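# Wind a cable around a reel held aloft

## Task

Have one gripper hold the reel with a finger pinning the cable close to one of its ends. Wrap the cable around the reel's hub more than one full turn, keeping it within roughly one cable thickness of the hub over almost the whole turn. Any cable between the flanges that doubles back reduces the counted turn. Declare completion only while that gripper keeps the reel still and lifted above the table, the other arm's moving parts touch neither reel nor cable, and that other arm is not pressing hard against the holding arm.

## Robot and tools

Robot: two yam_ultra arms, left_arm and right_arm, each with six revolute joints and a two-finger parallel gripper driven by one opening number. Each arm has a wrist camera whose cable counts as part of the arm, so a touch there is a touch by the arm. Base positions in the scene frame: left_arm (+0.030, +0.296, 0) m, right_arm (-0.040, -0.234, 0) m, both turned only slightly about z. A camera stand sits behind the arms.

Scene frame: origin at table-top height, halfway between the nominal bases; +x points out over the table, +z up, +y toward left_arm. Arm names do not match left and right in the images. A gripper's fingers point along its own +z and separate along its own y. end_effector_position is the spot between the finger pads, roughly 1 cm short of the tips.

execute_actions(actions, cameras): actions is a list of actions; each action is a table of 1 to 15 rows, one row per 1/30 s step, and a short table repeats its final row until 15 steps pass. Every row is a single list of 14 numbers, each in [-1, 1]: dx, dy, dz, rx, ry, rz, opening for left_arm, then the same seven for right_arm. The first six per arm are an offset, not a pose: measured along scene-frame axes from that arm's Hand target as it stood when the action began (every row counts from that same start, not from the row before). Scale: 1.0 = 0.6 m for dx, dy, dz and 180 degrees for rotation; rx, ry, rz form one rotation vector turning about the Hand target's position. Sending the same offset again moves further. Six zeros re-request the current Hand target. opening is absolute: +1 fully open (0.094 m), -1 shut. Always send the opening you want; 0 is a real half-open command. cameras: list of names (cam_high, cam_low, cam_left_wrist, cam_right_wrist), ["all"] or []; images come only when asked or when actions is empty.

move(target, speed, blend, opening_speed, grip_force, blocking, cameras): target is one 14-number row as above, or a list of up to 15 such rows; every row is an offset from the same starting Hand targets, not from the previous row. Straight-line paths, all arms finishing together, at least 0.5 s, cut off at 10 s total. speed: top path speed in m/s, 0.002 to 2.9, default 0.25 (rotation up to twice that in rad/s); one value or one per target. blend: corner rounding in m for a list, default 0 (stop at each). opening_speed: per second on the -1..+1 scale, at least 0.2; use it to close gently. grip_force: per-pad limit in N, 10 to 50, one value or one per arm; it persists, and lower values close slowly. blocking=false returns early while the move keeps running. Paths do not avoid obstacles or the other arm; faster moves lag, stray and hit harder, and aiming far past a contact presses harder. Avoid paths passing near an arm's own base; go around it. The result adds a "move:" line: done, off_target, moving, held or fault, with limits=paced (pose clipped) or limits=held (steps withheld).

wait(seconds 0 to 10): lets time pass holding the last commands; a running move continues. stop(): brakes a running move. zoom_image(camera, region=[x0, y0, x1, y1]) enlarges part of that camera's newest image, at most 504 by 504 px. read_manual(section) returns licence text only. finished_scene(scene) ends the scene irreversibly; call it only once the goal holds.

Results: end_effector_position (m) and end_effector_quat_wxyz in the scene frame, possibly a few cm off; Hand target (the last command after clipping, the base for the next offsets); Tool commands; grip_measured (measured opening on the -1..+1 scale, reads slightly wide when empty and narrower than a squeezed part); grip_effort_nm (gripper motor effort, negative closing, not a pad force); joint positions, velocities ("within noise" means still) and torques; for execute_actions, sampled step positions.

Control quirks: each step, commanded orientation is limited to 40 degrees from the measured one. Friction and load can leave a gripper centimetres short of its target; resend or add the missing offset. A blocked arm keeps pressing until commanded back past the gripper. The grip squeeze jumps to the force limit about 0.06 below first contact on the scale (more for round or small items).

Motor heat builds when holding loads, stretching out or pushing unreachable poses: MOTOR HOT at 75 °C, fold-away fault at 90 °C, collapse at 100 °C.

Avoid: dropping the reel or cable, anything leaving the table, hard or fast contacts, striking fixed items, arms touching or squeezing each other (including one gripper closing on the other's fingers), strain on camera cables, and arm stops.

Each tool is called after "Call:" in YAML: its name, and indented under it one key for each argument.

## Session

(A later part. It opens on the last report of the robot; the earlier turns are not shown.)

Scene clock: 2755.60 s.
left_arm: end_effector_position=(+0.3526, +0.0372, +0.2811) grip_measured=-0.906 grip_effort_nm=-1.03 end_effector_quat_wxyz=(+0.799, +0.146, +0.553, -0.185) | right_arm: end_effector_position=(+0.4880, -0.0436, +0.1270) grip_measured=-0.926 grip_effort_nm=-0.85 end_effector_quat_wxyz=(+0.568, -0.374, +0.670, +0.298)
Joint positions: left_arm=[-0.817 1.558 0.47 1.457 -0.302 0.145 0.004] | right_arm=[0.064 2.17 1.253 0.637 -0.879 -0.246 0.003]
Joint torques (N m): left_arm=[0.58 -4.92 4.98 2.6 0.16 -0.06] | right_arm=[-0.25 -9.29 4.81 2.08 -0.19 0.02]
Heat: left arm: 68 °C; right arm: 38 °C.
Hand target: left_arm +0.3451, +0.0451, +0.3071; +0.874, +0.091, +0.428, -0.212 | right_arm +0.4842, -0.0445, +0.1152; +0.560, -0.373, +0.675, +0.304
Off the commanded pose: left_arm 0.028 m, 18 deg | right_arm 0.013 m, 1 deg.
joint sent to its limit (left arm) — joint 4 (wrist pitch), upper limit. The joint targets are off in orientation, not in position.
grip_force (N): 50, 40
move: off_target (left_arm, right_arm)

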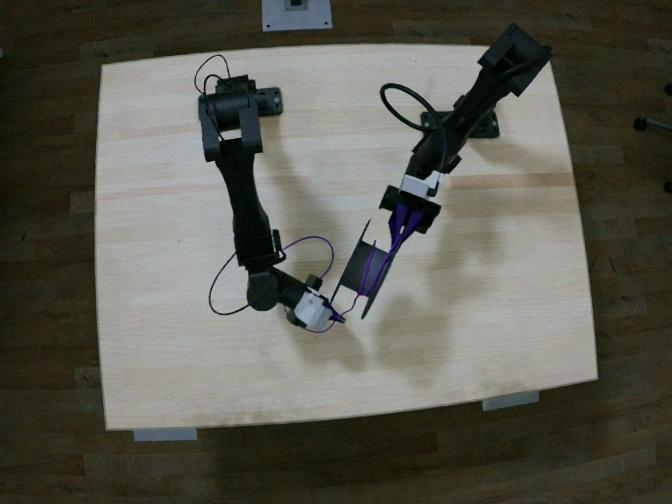

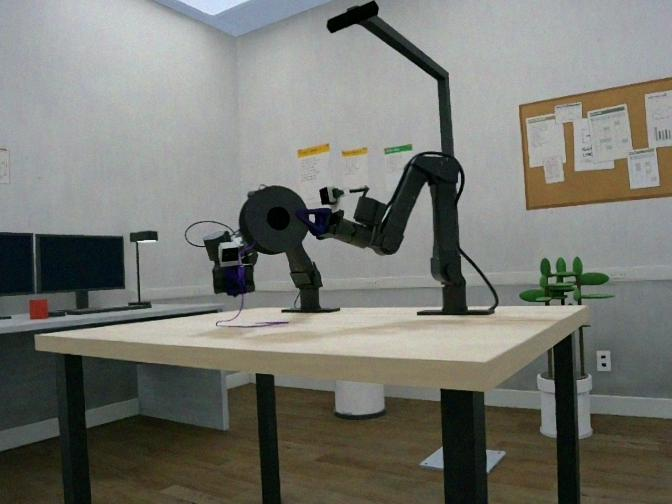

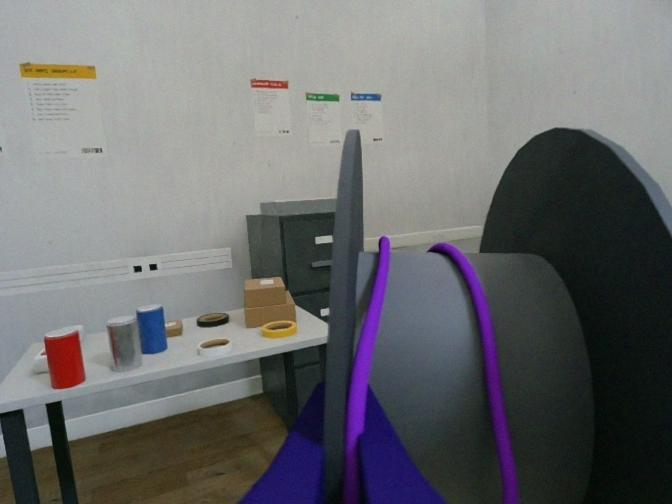

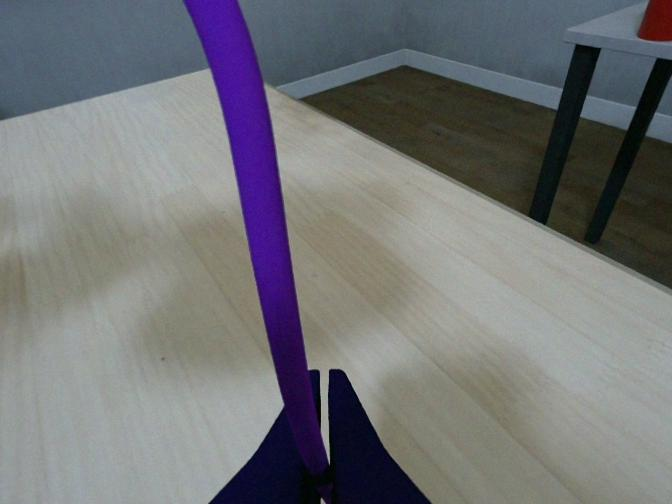

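Call:
move:
  target: [0,0,0,0,0,0,-1.0,-0.02,0.01,-0.055,0,0,0,-1.0]
  speed: 0.06
  cameras: ["cam_right_wrist","cam_low","cam_left_wrist","cam_high"]

Scene clock: 2762.13 s.
left_arm: end_effector_position=(+0.3526, +0.0372, +0.2811) grip_measured=-0.906 grip_effort_nm=-1.03 end_effector_quat_wxyz=(+0.799, +0.146, +0.553, -0.185) | right_arm: end_effector_position=(+0.4770, -0.0409, +0.0963) grip_measured=-0.926 grip_effort_nm=-0.85 end_effector_quat_wxyz=(+0.572, -0.377, +0.665, +0.297)
Joint positions: left_arm=[-0.817 1.558 0.47 1.457 -0.302 0.145 0.004] | right_arm=[0.072 2.225 1.176 0.78 -0.876 -0.244 0.003]
Joint torques (N m): left_arm=[0.58 -4.92 4.97 2.59 0.17 -0.07] | right_arm=[0.58 -8.98 4.29 2.06 -0.08 0.08]
Heat: left arm: 68 °C; right arm: 37 °C.
Hand target: left_arm +0.3451, +0.0451, +0.3071; +0.874, +0.091, +0.428, -0.212 | right_arm +0.4722, -0.0385, +0.0821; +0.560, -0.373, +0.675, +0.304
Off the commanded pose: left_arm 0.028 m, 18 deg | right_arm 0.015 m, 2 deg.
joint sent to its limit (left arm) — joint 4 (wrist pitch), upper limit. The joint targets are off in orientation, not in position.
grip_force (N): 50, 40
move: off_target (left_arm, right_arm)

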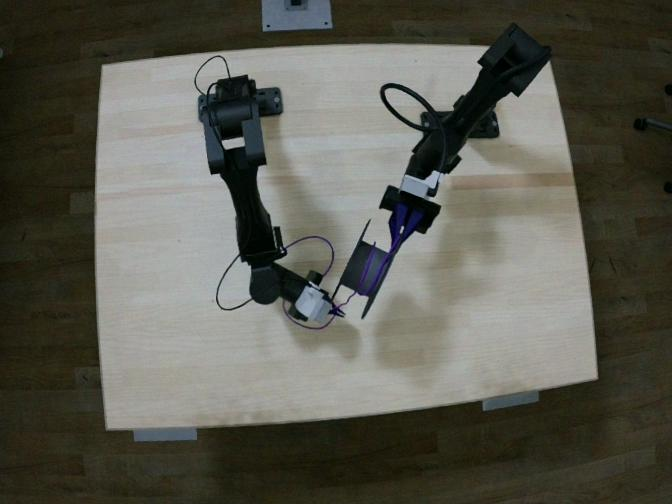

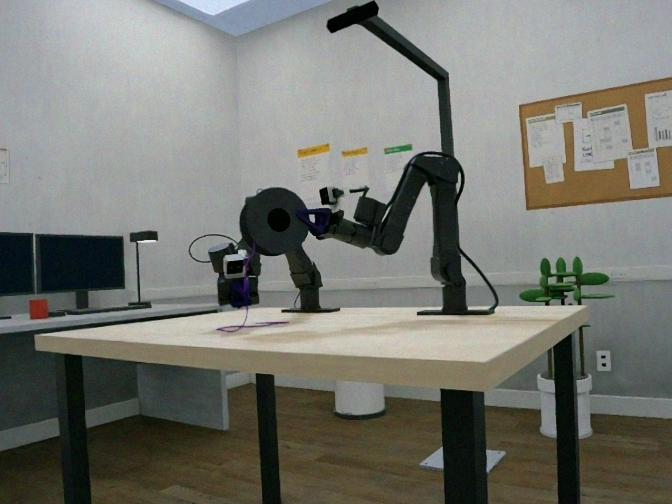

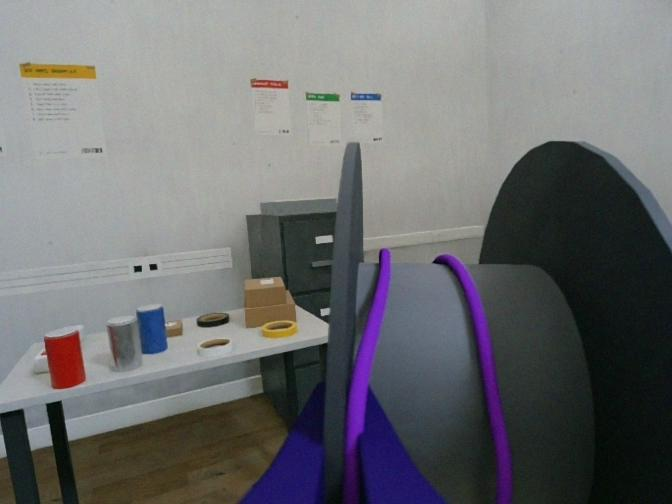

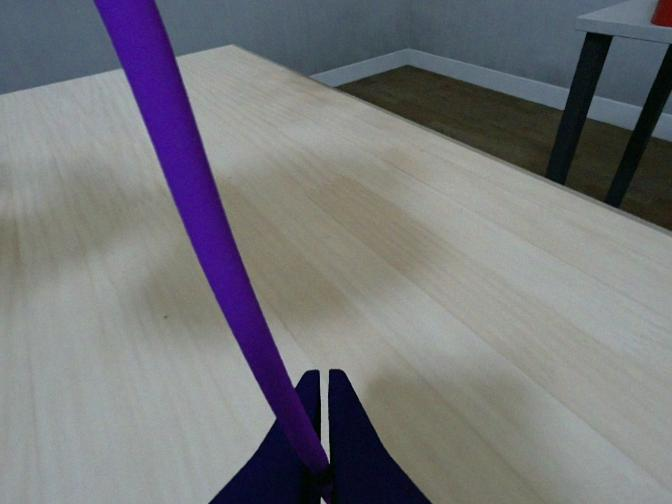

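Call:
move:
  target: [0,0,0,0,0,0,-1.0,0.0,0.0,0.035,0,0,0,-1.0]
  speed: 0.06
  cameras: ["all"]

Scene clock: 2769.37 s.
left_arm: end_effector_position=(+0.3526, +0.0372, +0.2811) grip_measured=-0.906 grip_effort_nm=-1.04 end_effector_quat_wxyz=(+0.799, +0.146, +0.553, -0.185) | right_arm: end_effector_position=(+0.4756, -0.0411, +0.0965) grip_measured=-0.926 grip_effort_nm=-0.85 end_effector_quat_wxyz=(+0.564, -0.374, +0.672, +0.301)
Joint positions: left_arm=[-0.817 1.558 0.47 1.457 -0.302 0.145 0.004] | right_arm=[0.072 2.213 1.176 0.748 -0.875 -0.242 0.003]
Joint torques (N m): left_arm=[0.59 -4.93 4.98 2.59 0.17 -0.07] | right_arm=[0.64 -12.52 5.09 1.7 -0.11 0.08]
Heat: left arm: 68 °C; right arm: 37 °C.
Hand target: left_arm +0.3451, +0.0451, +0.3071; +0.874, +0.091, +0.428, -0.212 | right_arm +0.4722, -0.0385, +0.1032; +0.560, -0.373, +0.675, +0.304
Off the commanded pose: left_arm 0.028 m, 18 deg | right_arm 0.008 m, 1 deg.
joint sent to its limit (left arm) — joint 4 (wrist pitch), upper limit. The joint targets are off in orientation, not in position.
grip_force (N): 50, 40
move: off_target (left_arm)

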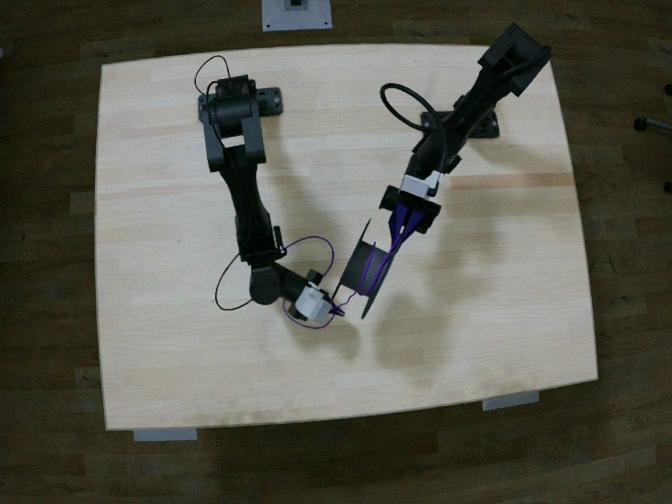

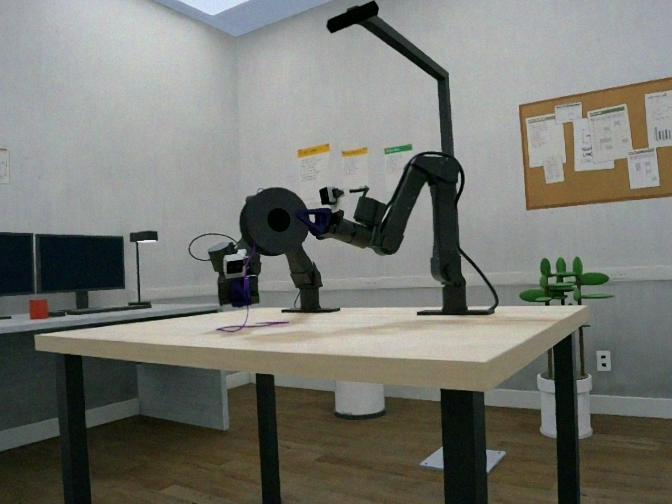

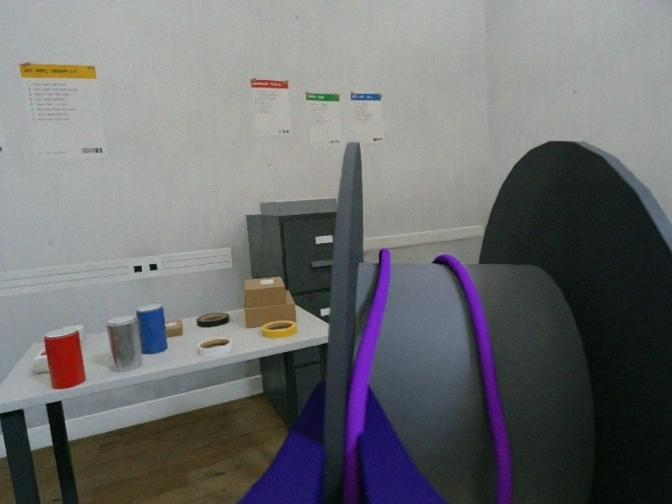

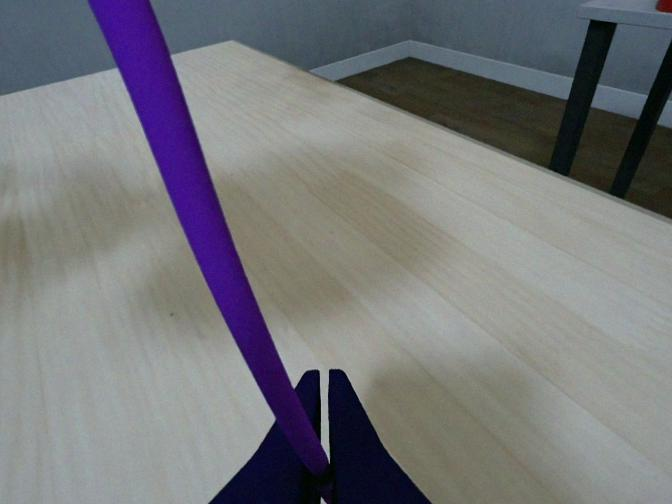

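Call:
execute_actions:
  actions: []

Scene clock: 2808.27 s.
left_arm: end_effector_position=(+0.3526, +0.0372, +0.2811) grip_measured=-0.906 grip_effort_nm=-1.04 end_effector_quat_wxyz=(+0.799, +0.146, +0.553, -0.185) | right_arm: end_effector_position=(+0.4756, -0.0411, +0.0964) grip_measured=-0.926 grip_effort_nm=-0.85 end_effector_quat_wxyz=(+0.564, -0.374, +0.672, +0.301)
Joint positions: left_arm=[-0.817 1.558 0.47 1.457 -0.302 0.145 0.004] | right_arm=[0.072 2.213 1.176 0.747 -0.875 -0.242 0.003]
Joint velocities: within noise
Joint torques (N m): left_arm=[0.59 -4.93 4.98 2.59 0.17 -0.07] | right_arm=[0.59 -12.44 5.05 1.7 -0.1 0.1]
Heat: left arm: 68 °C; right arm: 36 °C.
Hand target: left_arm +0.3451, +0.0451, +0.3071; +0.874, +0.091, +0.428, -0.212 | right_arm +0.4721, -0.0385, +0.1031; +0.560, -0.373, +0.675, +0.304
Tool commands: left_gripper/opening=-1.0 right_gripper/opening=-1.0
Off the commanded pose: left_arm 0.028 m, 18 deg | right_arm 0.008 m, 1 deg.
grip_force (N): 50, 40

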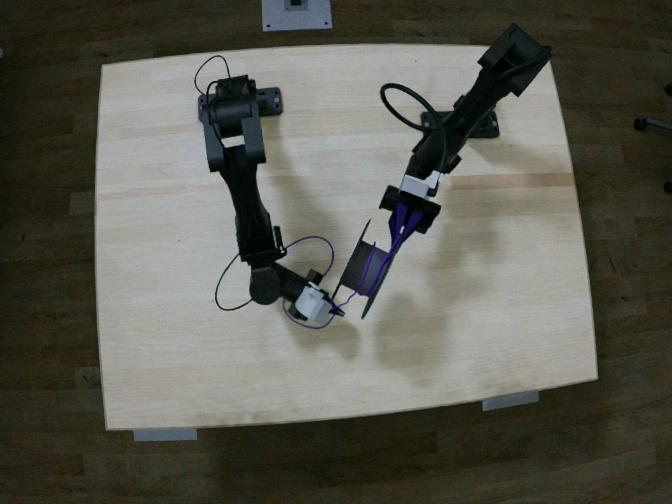

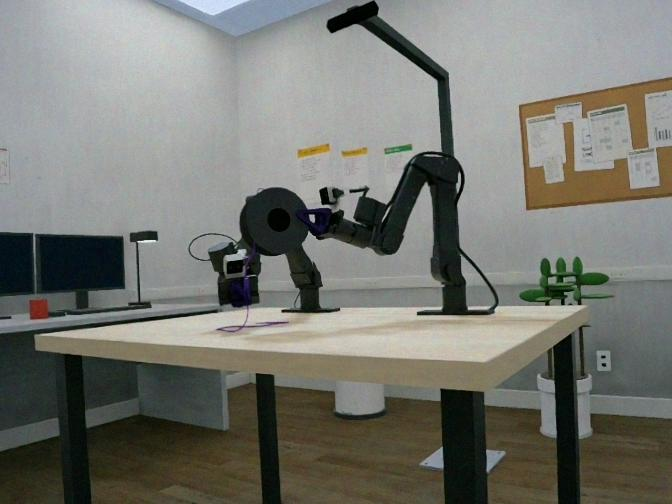

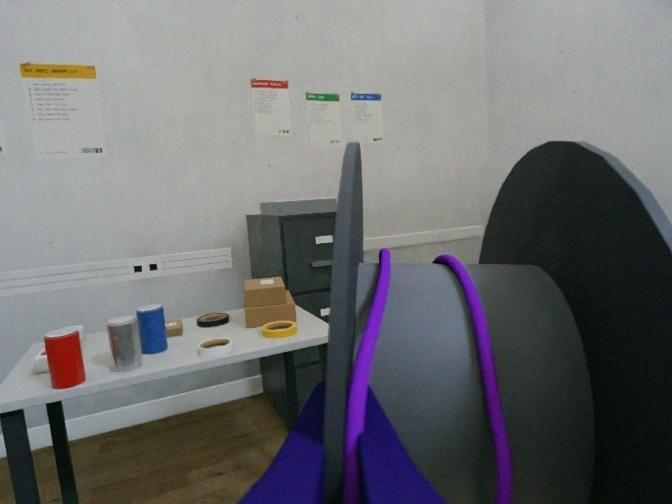

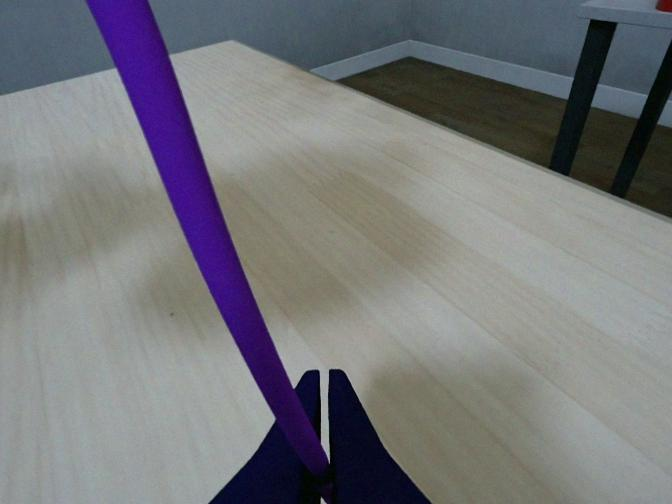

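Call:
zoom_image:
  camera: "cam_left_wrist"
  region: [300, 120, 672, 504]

Call:
zoom_image:
  camera: "cam_high"
  region: [310, 180, 460, 350]

Call:
zoom_image:
  camera: "cam_low"
  region: [180, 150, 360, 350]

Scaled by 1.312.

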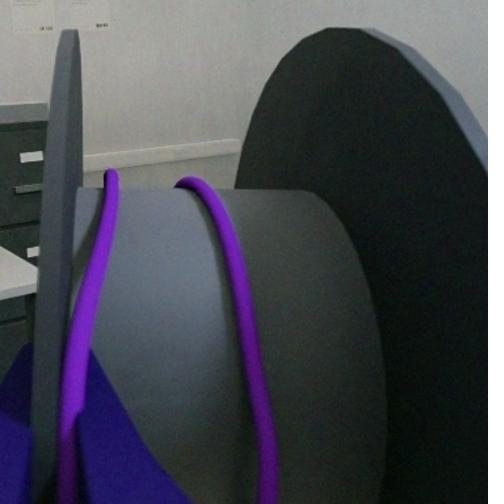

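Scaled by 2.965.

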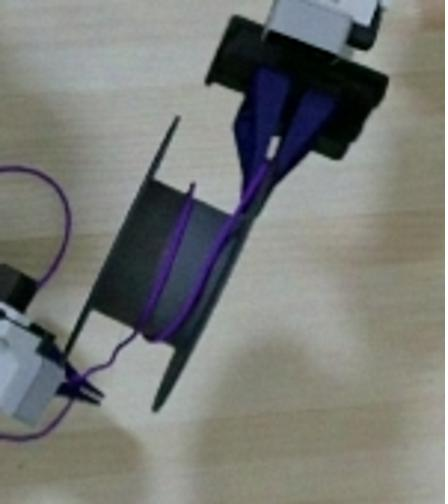

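Scaled by 2.520.

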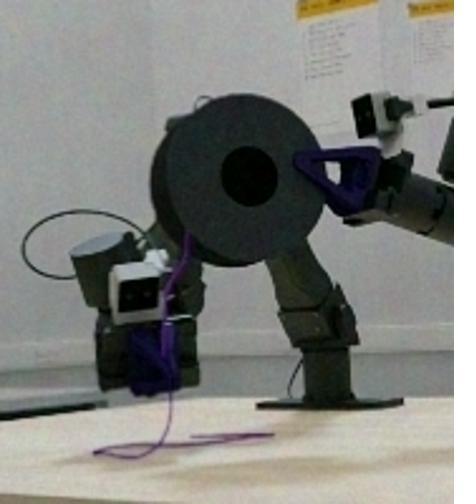

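Call:
move:
  target: [0,0,0,0,0,0,-1.0,0,0,0.025,0,0,0,-1.0]
  speed: 0.05
  cameras: ["cam_left_wrist"]

Scene clock: 2834.93 s.
left_arm: end_effector_position=(+0.3526, +0.0372, +0.2811) grip_measured=-0.906 grip_effort_nm=-1.03 end_effector_quat_wxyz=(+0.799, +0.146, +0.553, -0.185) | right_arm: end_effector_position=(+0.4736, -0.0416, +0.1065) grip_measured=-0.926 grip_effort_nm=-0.85 end_effector_quat_wxyz=(+0.558, -0.371, +0.677, +0.303)
Joint positions: left_arm=[-0.817 1.558 0.47 1.457 -0.302 0.145 0.004] | right_arm=[0.072 2.175 1.176 0.693 -0.873 -0.241 0.003]
Joint torques (N m): left_arm=[0.59 -4.93 4.98 2.59 0.17 -0.06] | right_arm=[0.65 -12.41 6.02 1.74 -0.12 0.07]
Heat: left arm: 69 °C; right arm: 36 °C.
Hand target: left_arm +0.3451, +0.0451, +0.3071; +0.874, +0.091, +0.428, -0.212 | right_arm +0.4722, -0.0385, +0.1181; +0.560, -0.373, +0.675, +0.304
Off the commanded pose: left_arm 0.028 m, 18 deg | right_arm 0.012 m, 0 deg.
joint sent to its limit (left arm) — joint 4 (wrist pitch), upper limit. The joint targets are off in orientation, not in position.
grip_force (N): 50, 40
move: off_target (left_arm, right_arm)
Images, in order (width x height): cam_left_wrist 672x504.

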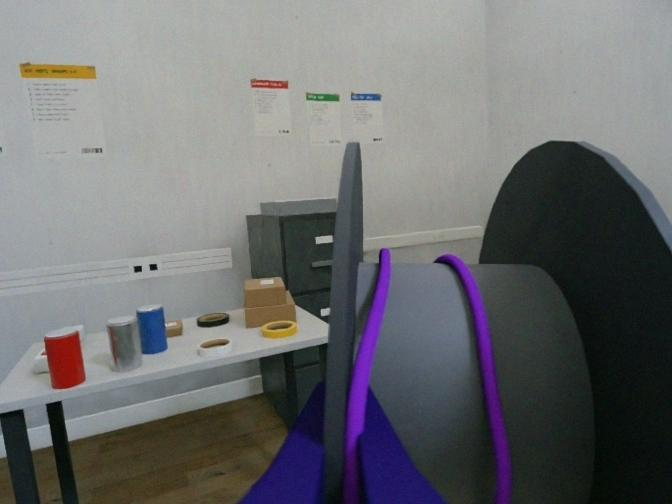

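Call:
move:
  target: [0,0,0,0,0,0,-1.0,0,0,0,0,0,0,-0.7]
  speed: 0.05
  opening_speed: 0.4
  cameras: ["cam_left_wrist","cam_right_wrist","cam_high","cam_low"]

Scene clock: 2844.73 s.
left_arm: end_effector_position=(+0.3526, +0.0372, +0.2811) grip_measured=-0.906 grip_effort_nm=-1.03 end_effector_quat_wxyz=(+0.799, +0.146, +0.553, -0.185) | right_arm: end_effector_position=(+0.4736, -0.0416, +0.1063) grip_measured=-0.703 grip_effort_nm=0.13 end_effector_quat_wxyz=(+0.558, -0.371, +0.678, +0.303)
Joint positions: left_arm=[-0.817 1.558 0.47 1.457 -0.302 0.145 0.004] | right_arm=[0.072 2.175 1.176 0.692 -0.873 -0.241 0.014]
Joint torques (N m): left_arm=[0.58 -4.92 4.97 2.59 0.17 -0.07] | right_arm=[0.58 -12.44 6.05 1.75 -0.12 0.07]
Heat: left arm: 69 °C; right arm: 38 °C.
Hand target: left_arm +0.3451, +0.0451, +0.3071; +0.874, +0.091, +0.428, -0.212 | right_arm +0.4722, -0.0385, +0.1181; +0.560, -0.373, +0.675, +0.304
Off the commanded pose: left_arm 0.028 m, 18 deg | right_arm 0.012 m, 0 deg.
joint sent to its limit (left arm) — joint 4 (wrist pitch), upper limit. The joint targets are off in orientation, not in position.
grip_force (N): 50, 40
move: off_target (left_arm, right_arm)

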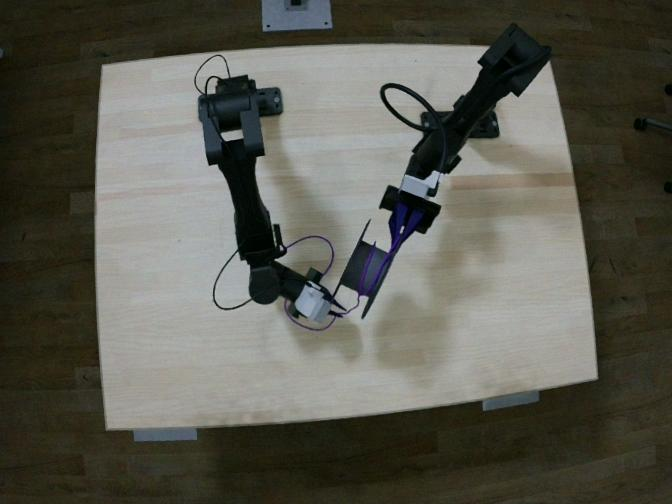

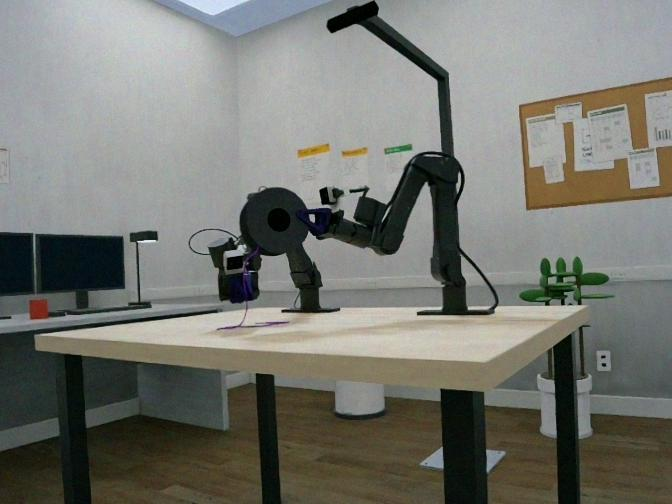

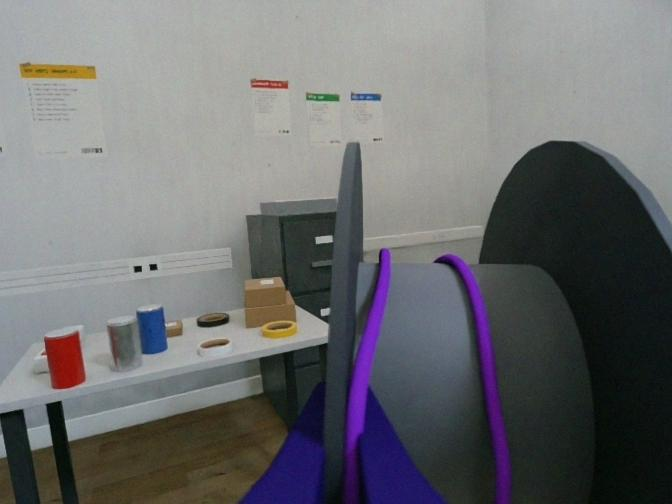

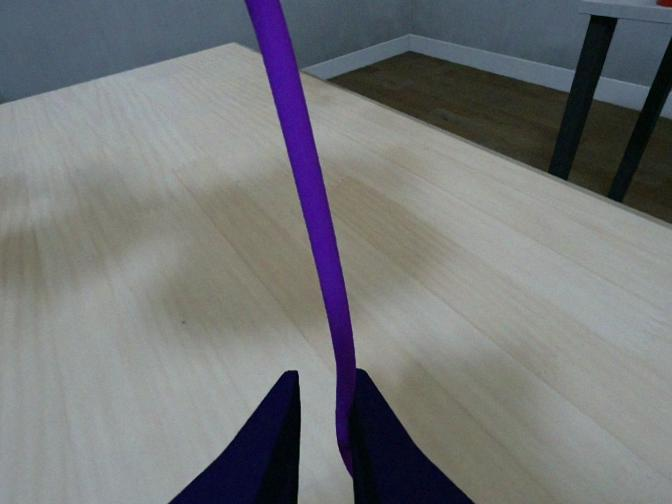

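Call:
move:
  target:
    - [0,0,0,0,0,0,-1.0,-0.107,-0.165,0.039,0,0,0,-0.4]
    - [0,0,0,0,0,0,-1.0,-0.30,-0.28,0.15,0,0,0,-0.4]
  speed: [0.1,0.2]
  blend: [0.03,0]
  cameras: ["cam_left_wrist","cam_high","cam_low"]

Call:
zoom_image:
  camera: "cam_left_wrist"
  region: [300, 120, 672, 504]

Call:
zoom_image:
  camera: "cam_high"
  region: [310, 180, 460, 350]

Call:
zoom_image:
  camera: "cam_low"
  region: [180, 150, 360, 350]

Scene clock: 2856.40 s.
left_arm: end_effector_position=(+0.3526, +0.0372, +0.2811) grip_measured=-0.906 grip_effort_nm=-1.03 end_effector_quat_wxyz=(+0.799, +0.146, +0.553, -0.185) | right_arm: end_effector_position=(+0.2904, -0.2039, +0.2011) grip_measured=-0.403 grip_effort_nm=0.13 end_effector_quat_wxyz=(+0.558, -0.371, +0.679, +0.299)
Joint positions: left_arm=[-0.817 1.558 0.47 1.457 -0.302 0.145 0.004] | right_arm=[-0.501 1.46 0.889 -0.515 -1.345 -1.084 0.028]
Joint torques (N m): left_arm=[0.57 -4.93 4.98 2.59 0.16 -0.07] | right_arm=[-0.61 -4.18 8.65 0.8 -0.55 -0.1]
Heat: left arm: 69 °C; right arm: 38 °C.
Hand target: left_arm +0.3451, +0.0451, +0.3071; +0.874, +0.091, +0.428, -0.212 | right_arm +0.2922, -0.2065, +0.2081; +0.560, -0.373, +0.675, +0.304
Off the commanded pose: left_arm 0.028 m, 18 deg | right_arm 0.008 m, 1 deg.
joint sent to its limit (left arm) — joint 4 (wrist pitch), upper limit. The joint targets are off in orientation, not in position.
grip_force (N): 50, 40
move: off_target (left_arm)
Images, in order (width x height): cam_high 672x504, cam_low 672x504, cam_left_wrist 672x504.

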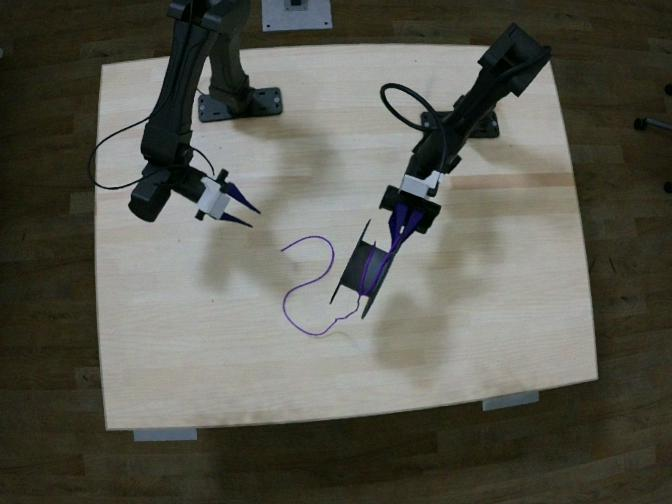

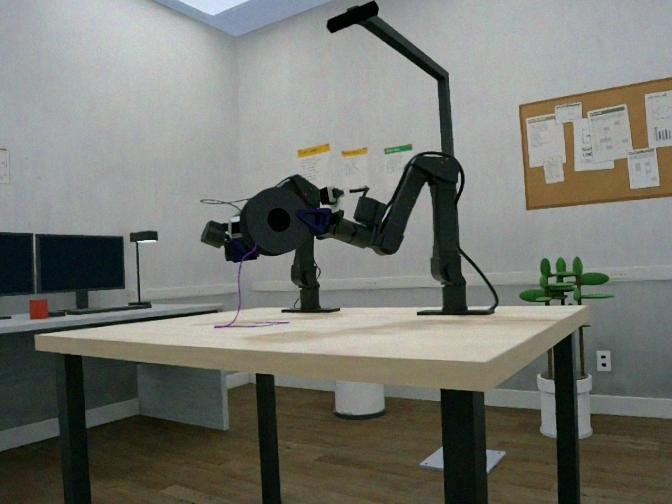

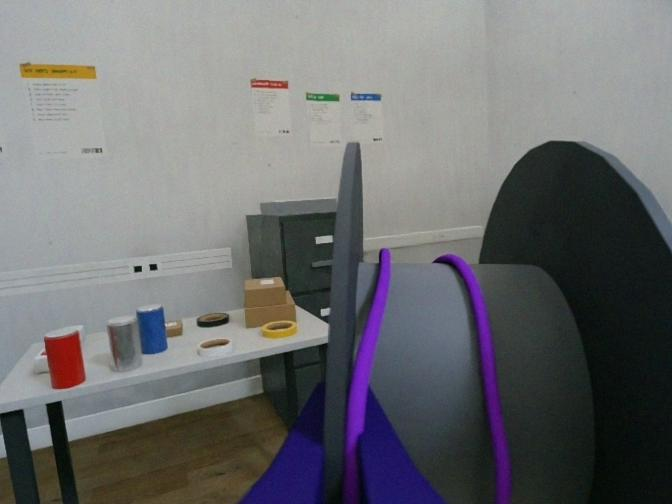

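Scaled by 1.312.

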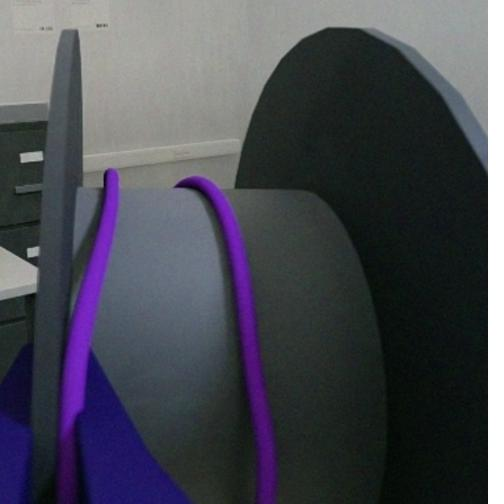

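Scaled by 2.965.

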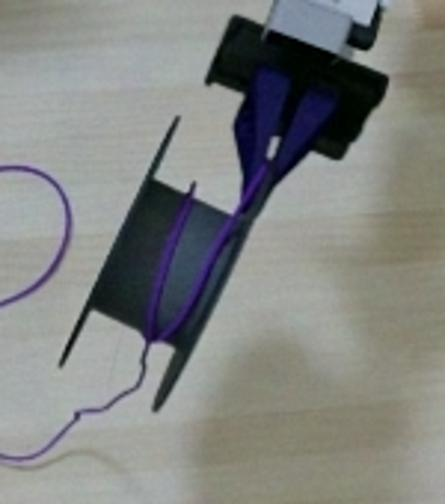

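Scaled by 2.520.

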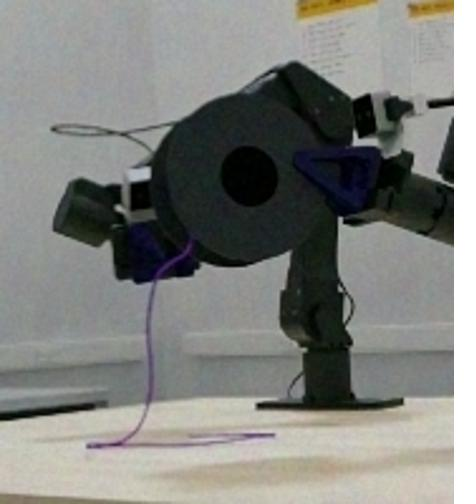

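Call:
execute_actions:
  actions: []
  cameras: ["cam_right_wrist"]

Scene clock: 2867.30 s.
left_arm: end_effector_position=(+0.3526, +0.0372, +0.2811) grip_measured=-0.906 grip_effort_nm=-1.03 end_effector_quat_wxyz=(+0.799, +0.146, +0.553, -0.185) | right_arm: end_effector_position=(+0.2903, -0.2039, +0.2010) grip_measured=-0.403 grip_effort_nm=0.13 end_effector_quat_wxyz=(+0.558, -0.371, +0.679, +0.299)
Joint positions: left_arm=[-0.817 1.558 0.47 1.457 -0.302 0.145 0.004] | right_arm=[-0.501 1.46 0.889 -0.516 -1.345 -1.084 0.028]
Joint velocities: within noise
Joint torques (N m): left_arm=[0.58 -4.92 4.98 2.59 0.17 -0.07] | right_arm=[-0.61 -4.07 8.64 0.81 -0.56 -0.09]
Heat: left arm: 69 °C; right arm: 36 °C.
Hand target: left_arm +0.3451, +0.0451, +0.3071; +0.874, +0.091, +0.428, -0.212 | right_arm +0.2922, -0.2065, +0.2080; +0.560, -0.373, +0.675, +0.305
Tool commands: left_gripper/opening=-1.0 right_gripper/opening=-0.4
Off the commanded pose: left_arm 0.028 m, 18 deg | right_arm 0.008 m, 1 deg.
grip_force (N): 50, 40
Images, in order (width x height): cam_right_wrist 672x504.

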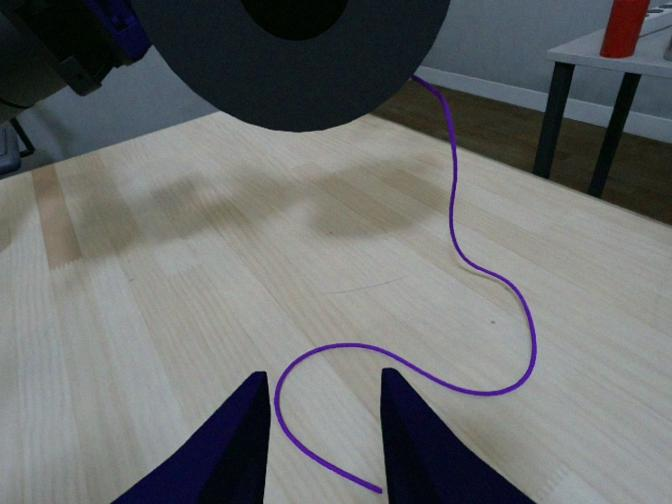

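Call:
zoom_image:
  camera: "cam_right_wrist"
  region: [120, 0, 480, 200]

Call:
execute_actions:
  actions: []
  cameras: ["cam_high"]

Call:
zoom_image:
  camera: "cam_high"
  region: [330, 215, 400, 325]

Scaled by 1.400.

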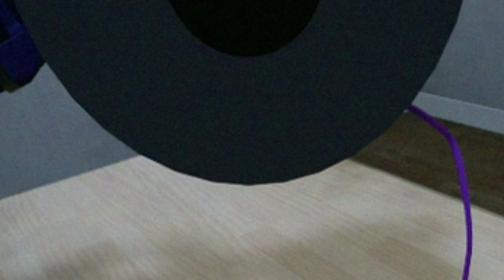

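Scene clock: 2914.60 s.
left_arm: end_effector_position=(+0.3526, +0.0372, +0.2811) grip_measured=-0.906 grip_effort_nm=-1.04 end_effector_quat_wxyz=(+0.799, +0.146, +0.553, -0.185) | right_arm: end_effector_position=(+0.2903, -0.2039, +0.2010) grip_measured=-0.403 grip_effort_nm=0.14 end_effector_quat_wxyz=(+0.558, -0.371, +0.679, +0.299)
Joint positions: left_arm=[-0.817 1.558 0.47 1.457 -0.302 0.145 0.004] | right_arm=[-0.501 1.46 0.889 -0.516 -1.345 -1.084 0.028]
Joint velocities: within noise
Joint torques (N m): left_arm=[0.57 -4.92 5 2.59 0.17 -0.07] | right_arm=[-0.66 -4.15 8.68 0.81 -0.56 -0.09]
Heat: left arm: 69 °C; right arm: 37 °C.
Hand target: left_arm +0.3451, +0.0451, +0.3071; +0.874, +0.091, +0.428, -0.212 | right_arm +0.2922, -0.2065, +0.2080; +0.560, -0.373, +0.675, +0.305
Tool commands: left_gripper/opening=-1.0 right_gripper/opening=-0.4
Off the commanded pose: left_arm 0.028 m, 18 deg | right_arm 0.008 m, 1 deg.
grip_force (N): 50, 40
Images, in order (width x height): cam_high 672x504.

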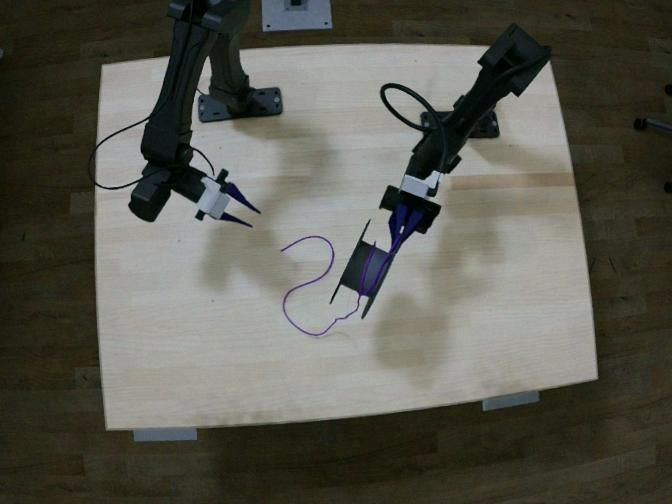

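Scaled by 4.582.

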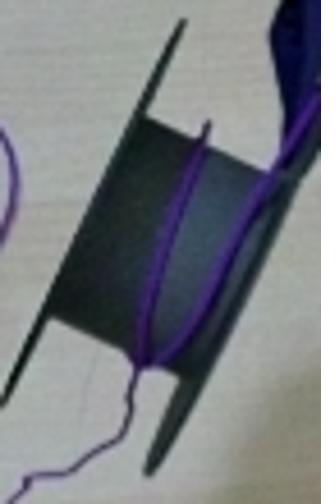

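Call:
move:
  target: [0,0,0,0,0,0,-1.0,0.199,0.0733,0.0142,0.3523,0.553,-0.1263,-0.3]
  speed: 0.4
  cameras: ["cam_right_wrist","cam_high"]

Scene clock: 3139.73 s.
left_arm: end_effector_position=(+0.3526, +0.0372, +0.2811) grip_measured=-0.906 grip_effort_nm=-1.03 end_effector_quat_wxyz=(+0.799, +0.146, +0.553, -0.185) | right_arm: end_effector_position=(+0.4126, -0.1660, +0.2209) grip_measured=-0.303 grip_effort_nm=0.13 end_effector_quat_wxyz=(+0.022, +0.399, +0.660, +0.636)
Joint positions: left_arm=[-0.817 1.558 0.47 1.457 -0.302 0.145 0.004] | right_arm=[-0.255 1.752 1.151 0.092 -1.172 1.606 0.033]
Joint torques (N m): left_arm=[0.58 -4.93 4.98 2.59 0.16 -0.07] | right_arm=[0.68 -7.32 6.04 1.8 -0.23 0.08]
Heat: left arm: 70 °C; right arm: 39 °C.
Hand target: left_arm +0.3451, +0.0451, +0.3071; +0.874, +0.091, +0.428, -0.212 | right_arm +0.4115, -0.1624, +0.2167; +0.015, +0.399, +0.660, +0.636
Off the commanded pose: left_arm 0.028 m, 18 deg | right_arm 0.006 m, 1 deg.
joint sent to its limit (left arm) — joint 4 (wrist pitch), upper limit. The joint targets are off in orientation, not in position.
grip_force (N): 50, 40
move: off_target (left_arm)
Images, in order (width x height): cam_high 672x504, cam_right_wrist 672x504.

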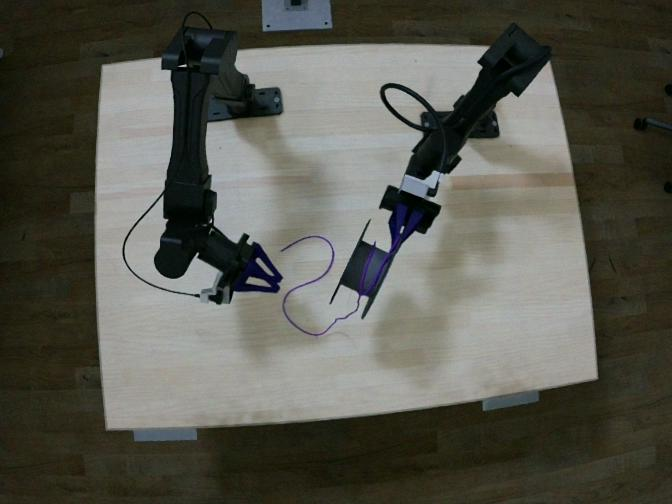

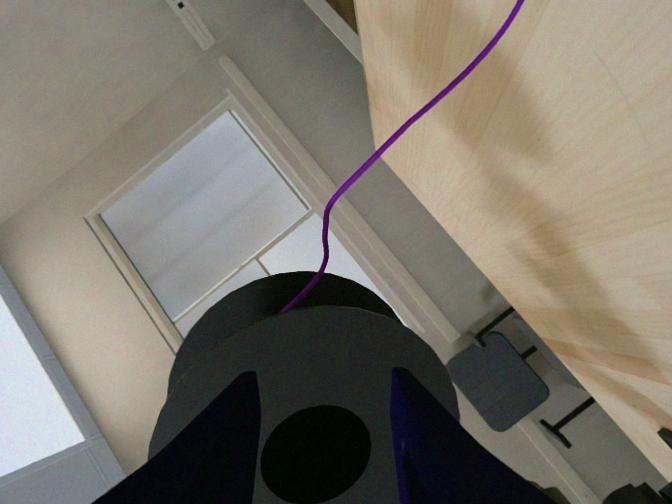

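Call:
move:
  target: [0,0,0,0,0,0,-1.0,0.136,0.2082,-0.048,0,0,0,-0.3]
  speed: 0.2
  cameras: ["cam_right_wrist","cam_high"]

Scene clock: 3161.63 s.
left_arm: end_effector_position=(+0.3526, +0.0372, +0.2811) grip_measured=-0.906 grip_effort_nm=-1.04 end_effector_quat_wxyz=(+0.799, +0.146, +0.553, -0.185) | right_arm: end_effector_position=(+0.4851, -0.0367, +0.1810) grip_measured=-0.303 grip_effort_nm=0.13 end_effector_quat_wxyz=(+0.006, +0.405, +0.663, +0.630)
Joint positions: left_arm=[-0.817 1.558 0.47 1.457 -0.302 0.145 0.004] | right_arm=[0.078 2.05 1.35 0.372 -0.878 1.852 0.033]
Joint torques (N m): left_arm=[0.58 -4.92 4.98 2.6 0.17 -0.07] | right_arm=[-0.28 -8.96 9.26 2.09 -0.1 0.09]
Heat: left arm: 70 °C; right arm: 38 °C.
Hand target: left_arm +0.3451, +0.0451, +0.3071; +0.874, +0.091, +0.428, -0.212 | right_arm +0.4932, -0.0376, +0.1878; +0.015, +0.399, +0.660, +0.636
Off the commanded pose: left_arm 0.028 m, 18 deg | right_arm 0.011 m, 1 deg.
joint sent to its limit (left arm) — joint 4 (wrist pitch), upper limit. The joint targets are off in orientation, not in position.
grip_force (N): 50, 40
move: off_target (left_arm, right_arm)
Images, in order (width x height): cam_high 672x504, cam_right_wrist 672x504.

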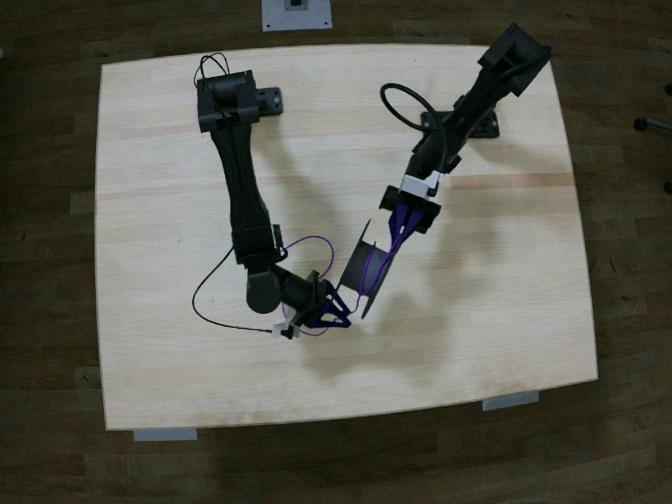

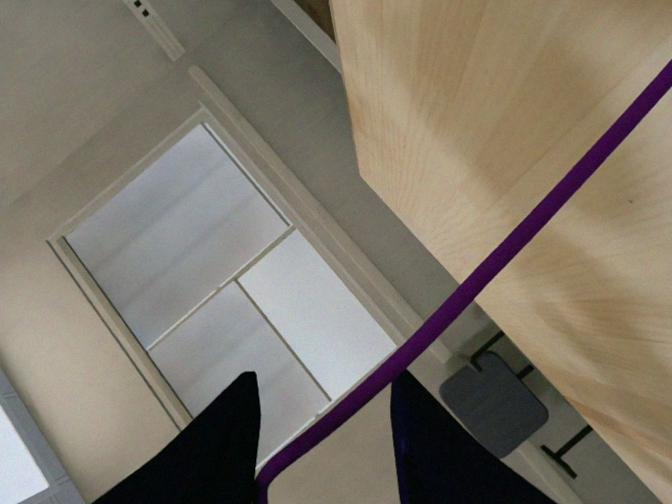

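Call:
move:
  target: [0,0,0,0,0,0,-1.0,0,0,0,0,0,0,-1.0]
  speed: 0.1
  opening_speed: 0.8
  cameras: ["cam_right_wrist"]

Scene clock: 3169.20 s.
left_arm: end_effector_position=(+0.3526, +0.0372, +0.2811) grip_measured=-0.906 grip_effort_nm=-1.04 end_effector_quat_wxyz=(+0.799, +0.146, +0.553, -0.185) | right_arm: end_effector_position=(+0.4853, -0.0367, +0.1813) grip_measured=-0.912 grip_effort_nm=-0.82 end_effector_quat_wxyz=(+0.007, +0.405, +0.662, +0.630)
Joint positions: left_arm=[-0.817 1.558 0.47 1.457 -0.302 0.145 0.004] | right_arm=[0.078 2.05 1.35 0.374 -0.878 1.853 0.004]
Joint torques (N m): left_arm=[0.59 -4.93 4.98 2.6 0.17 -0.07] | right_arm=[-0.28 -8.94 9.28 2.07 -0.11 0.07]
Heat: left arm: 70 °C; right arm: 39 °C.
Hand target: left_arm +0.3451, +0.0451, +0.3071; +0.874, +0.091, +0.428, -0.212 | right_arm +0.4932, -0.0376, +0.1879; +0.015, +0.399, +0.660, +0.636
Off the commanded pose: left_arm 0.028 m, 18 deg | right_arm 0.010 m, 1 deg.
joint sent to its limit (left arm) — joint 4 (wrist pitch), upper limit. The joint targets are off in orientation, not in position.
grip_force (N): 50, 40
move: off_target (left_arm)
Images, in order (width x height): cam_right_wrist 672x504.

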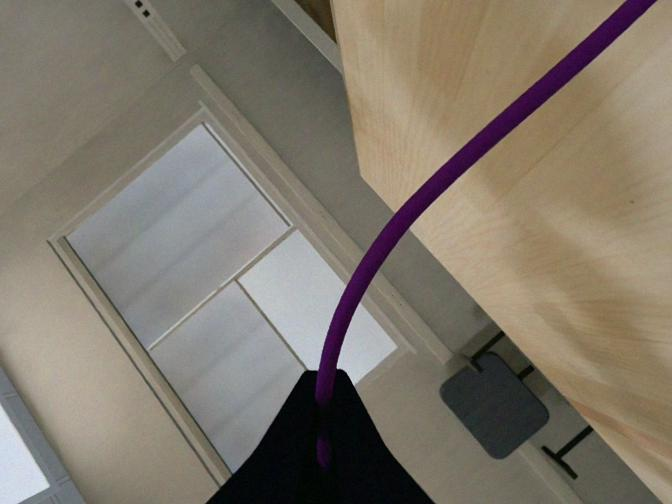

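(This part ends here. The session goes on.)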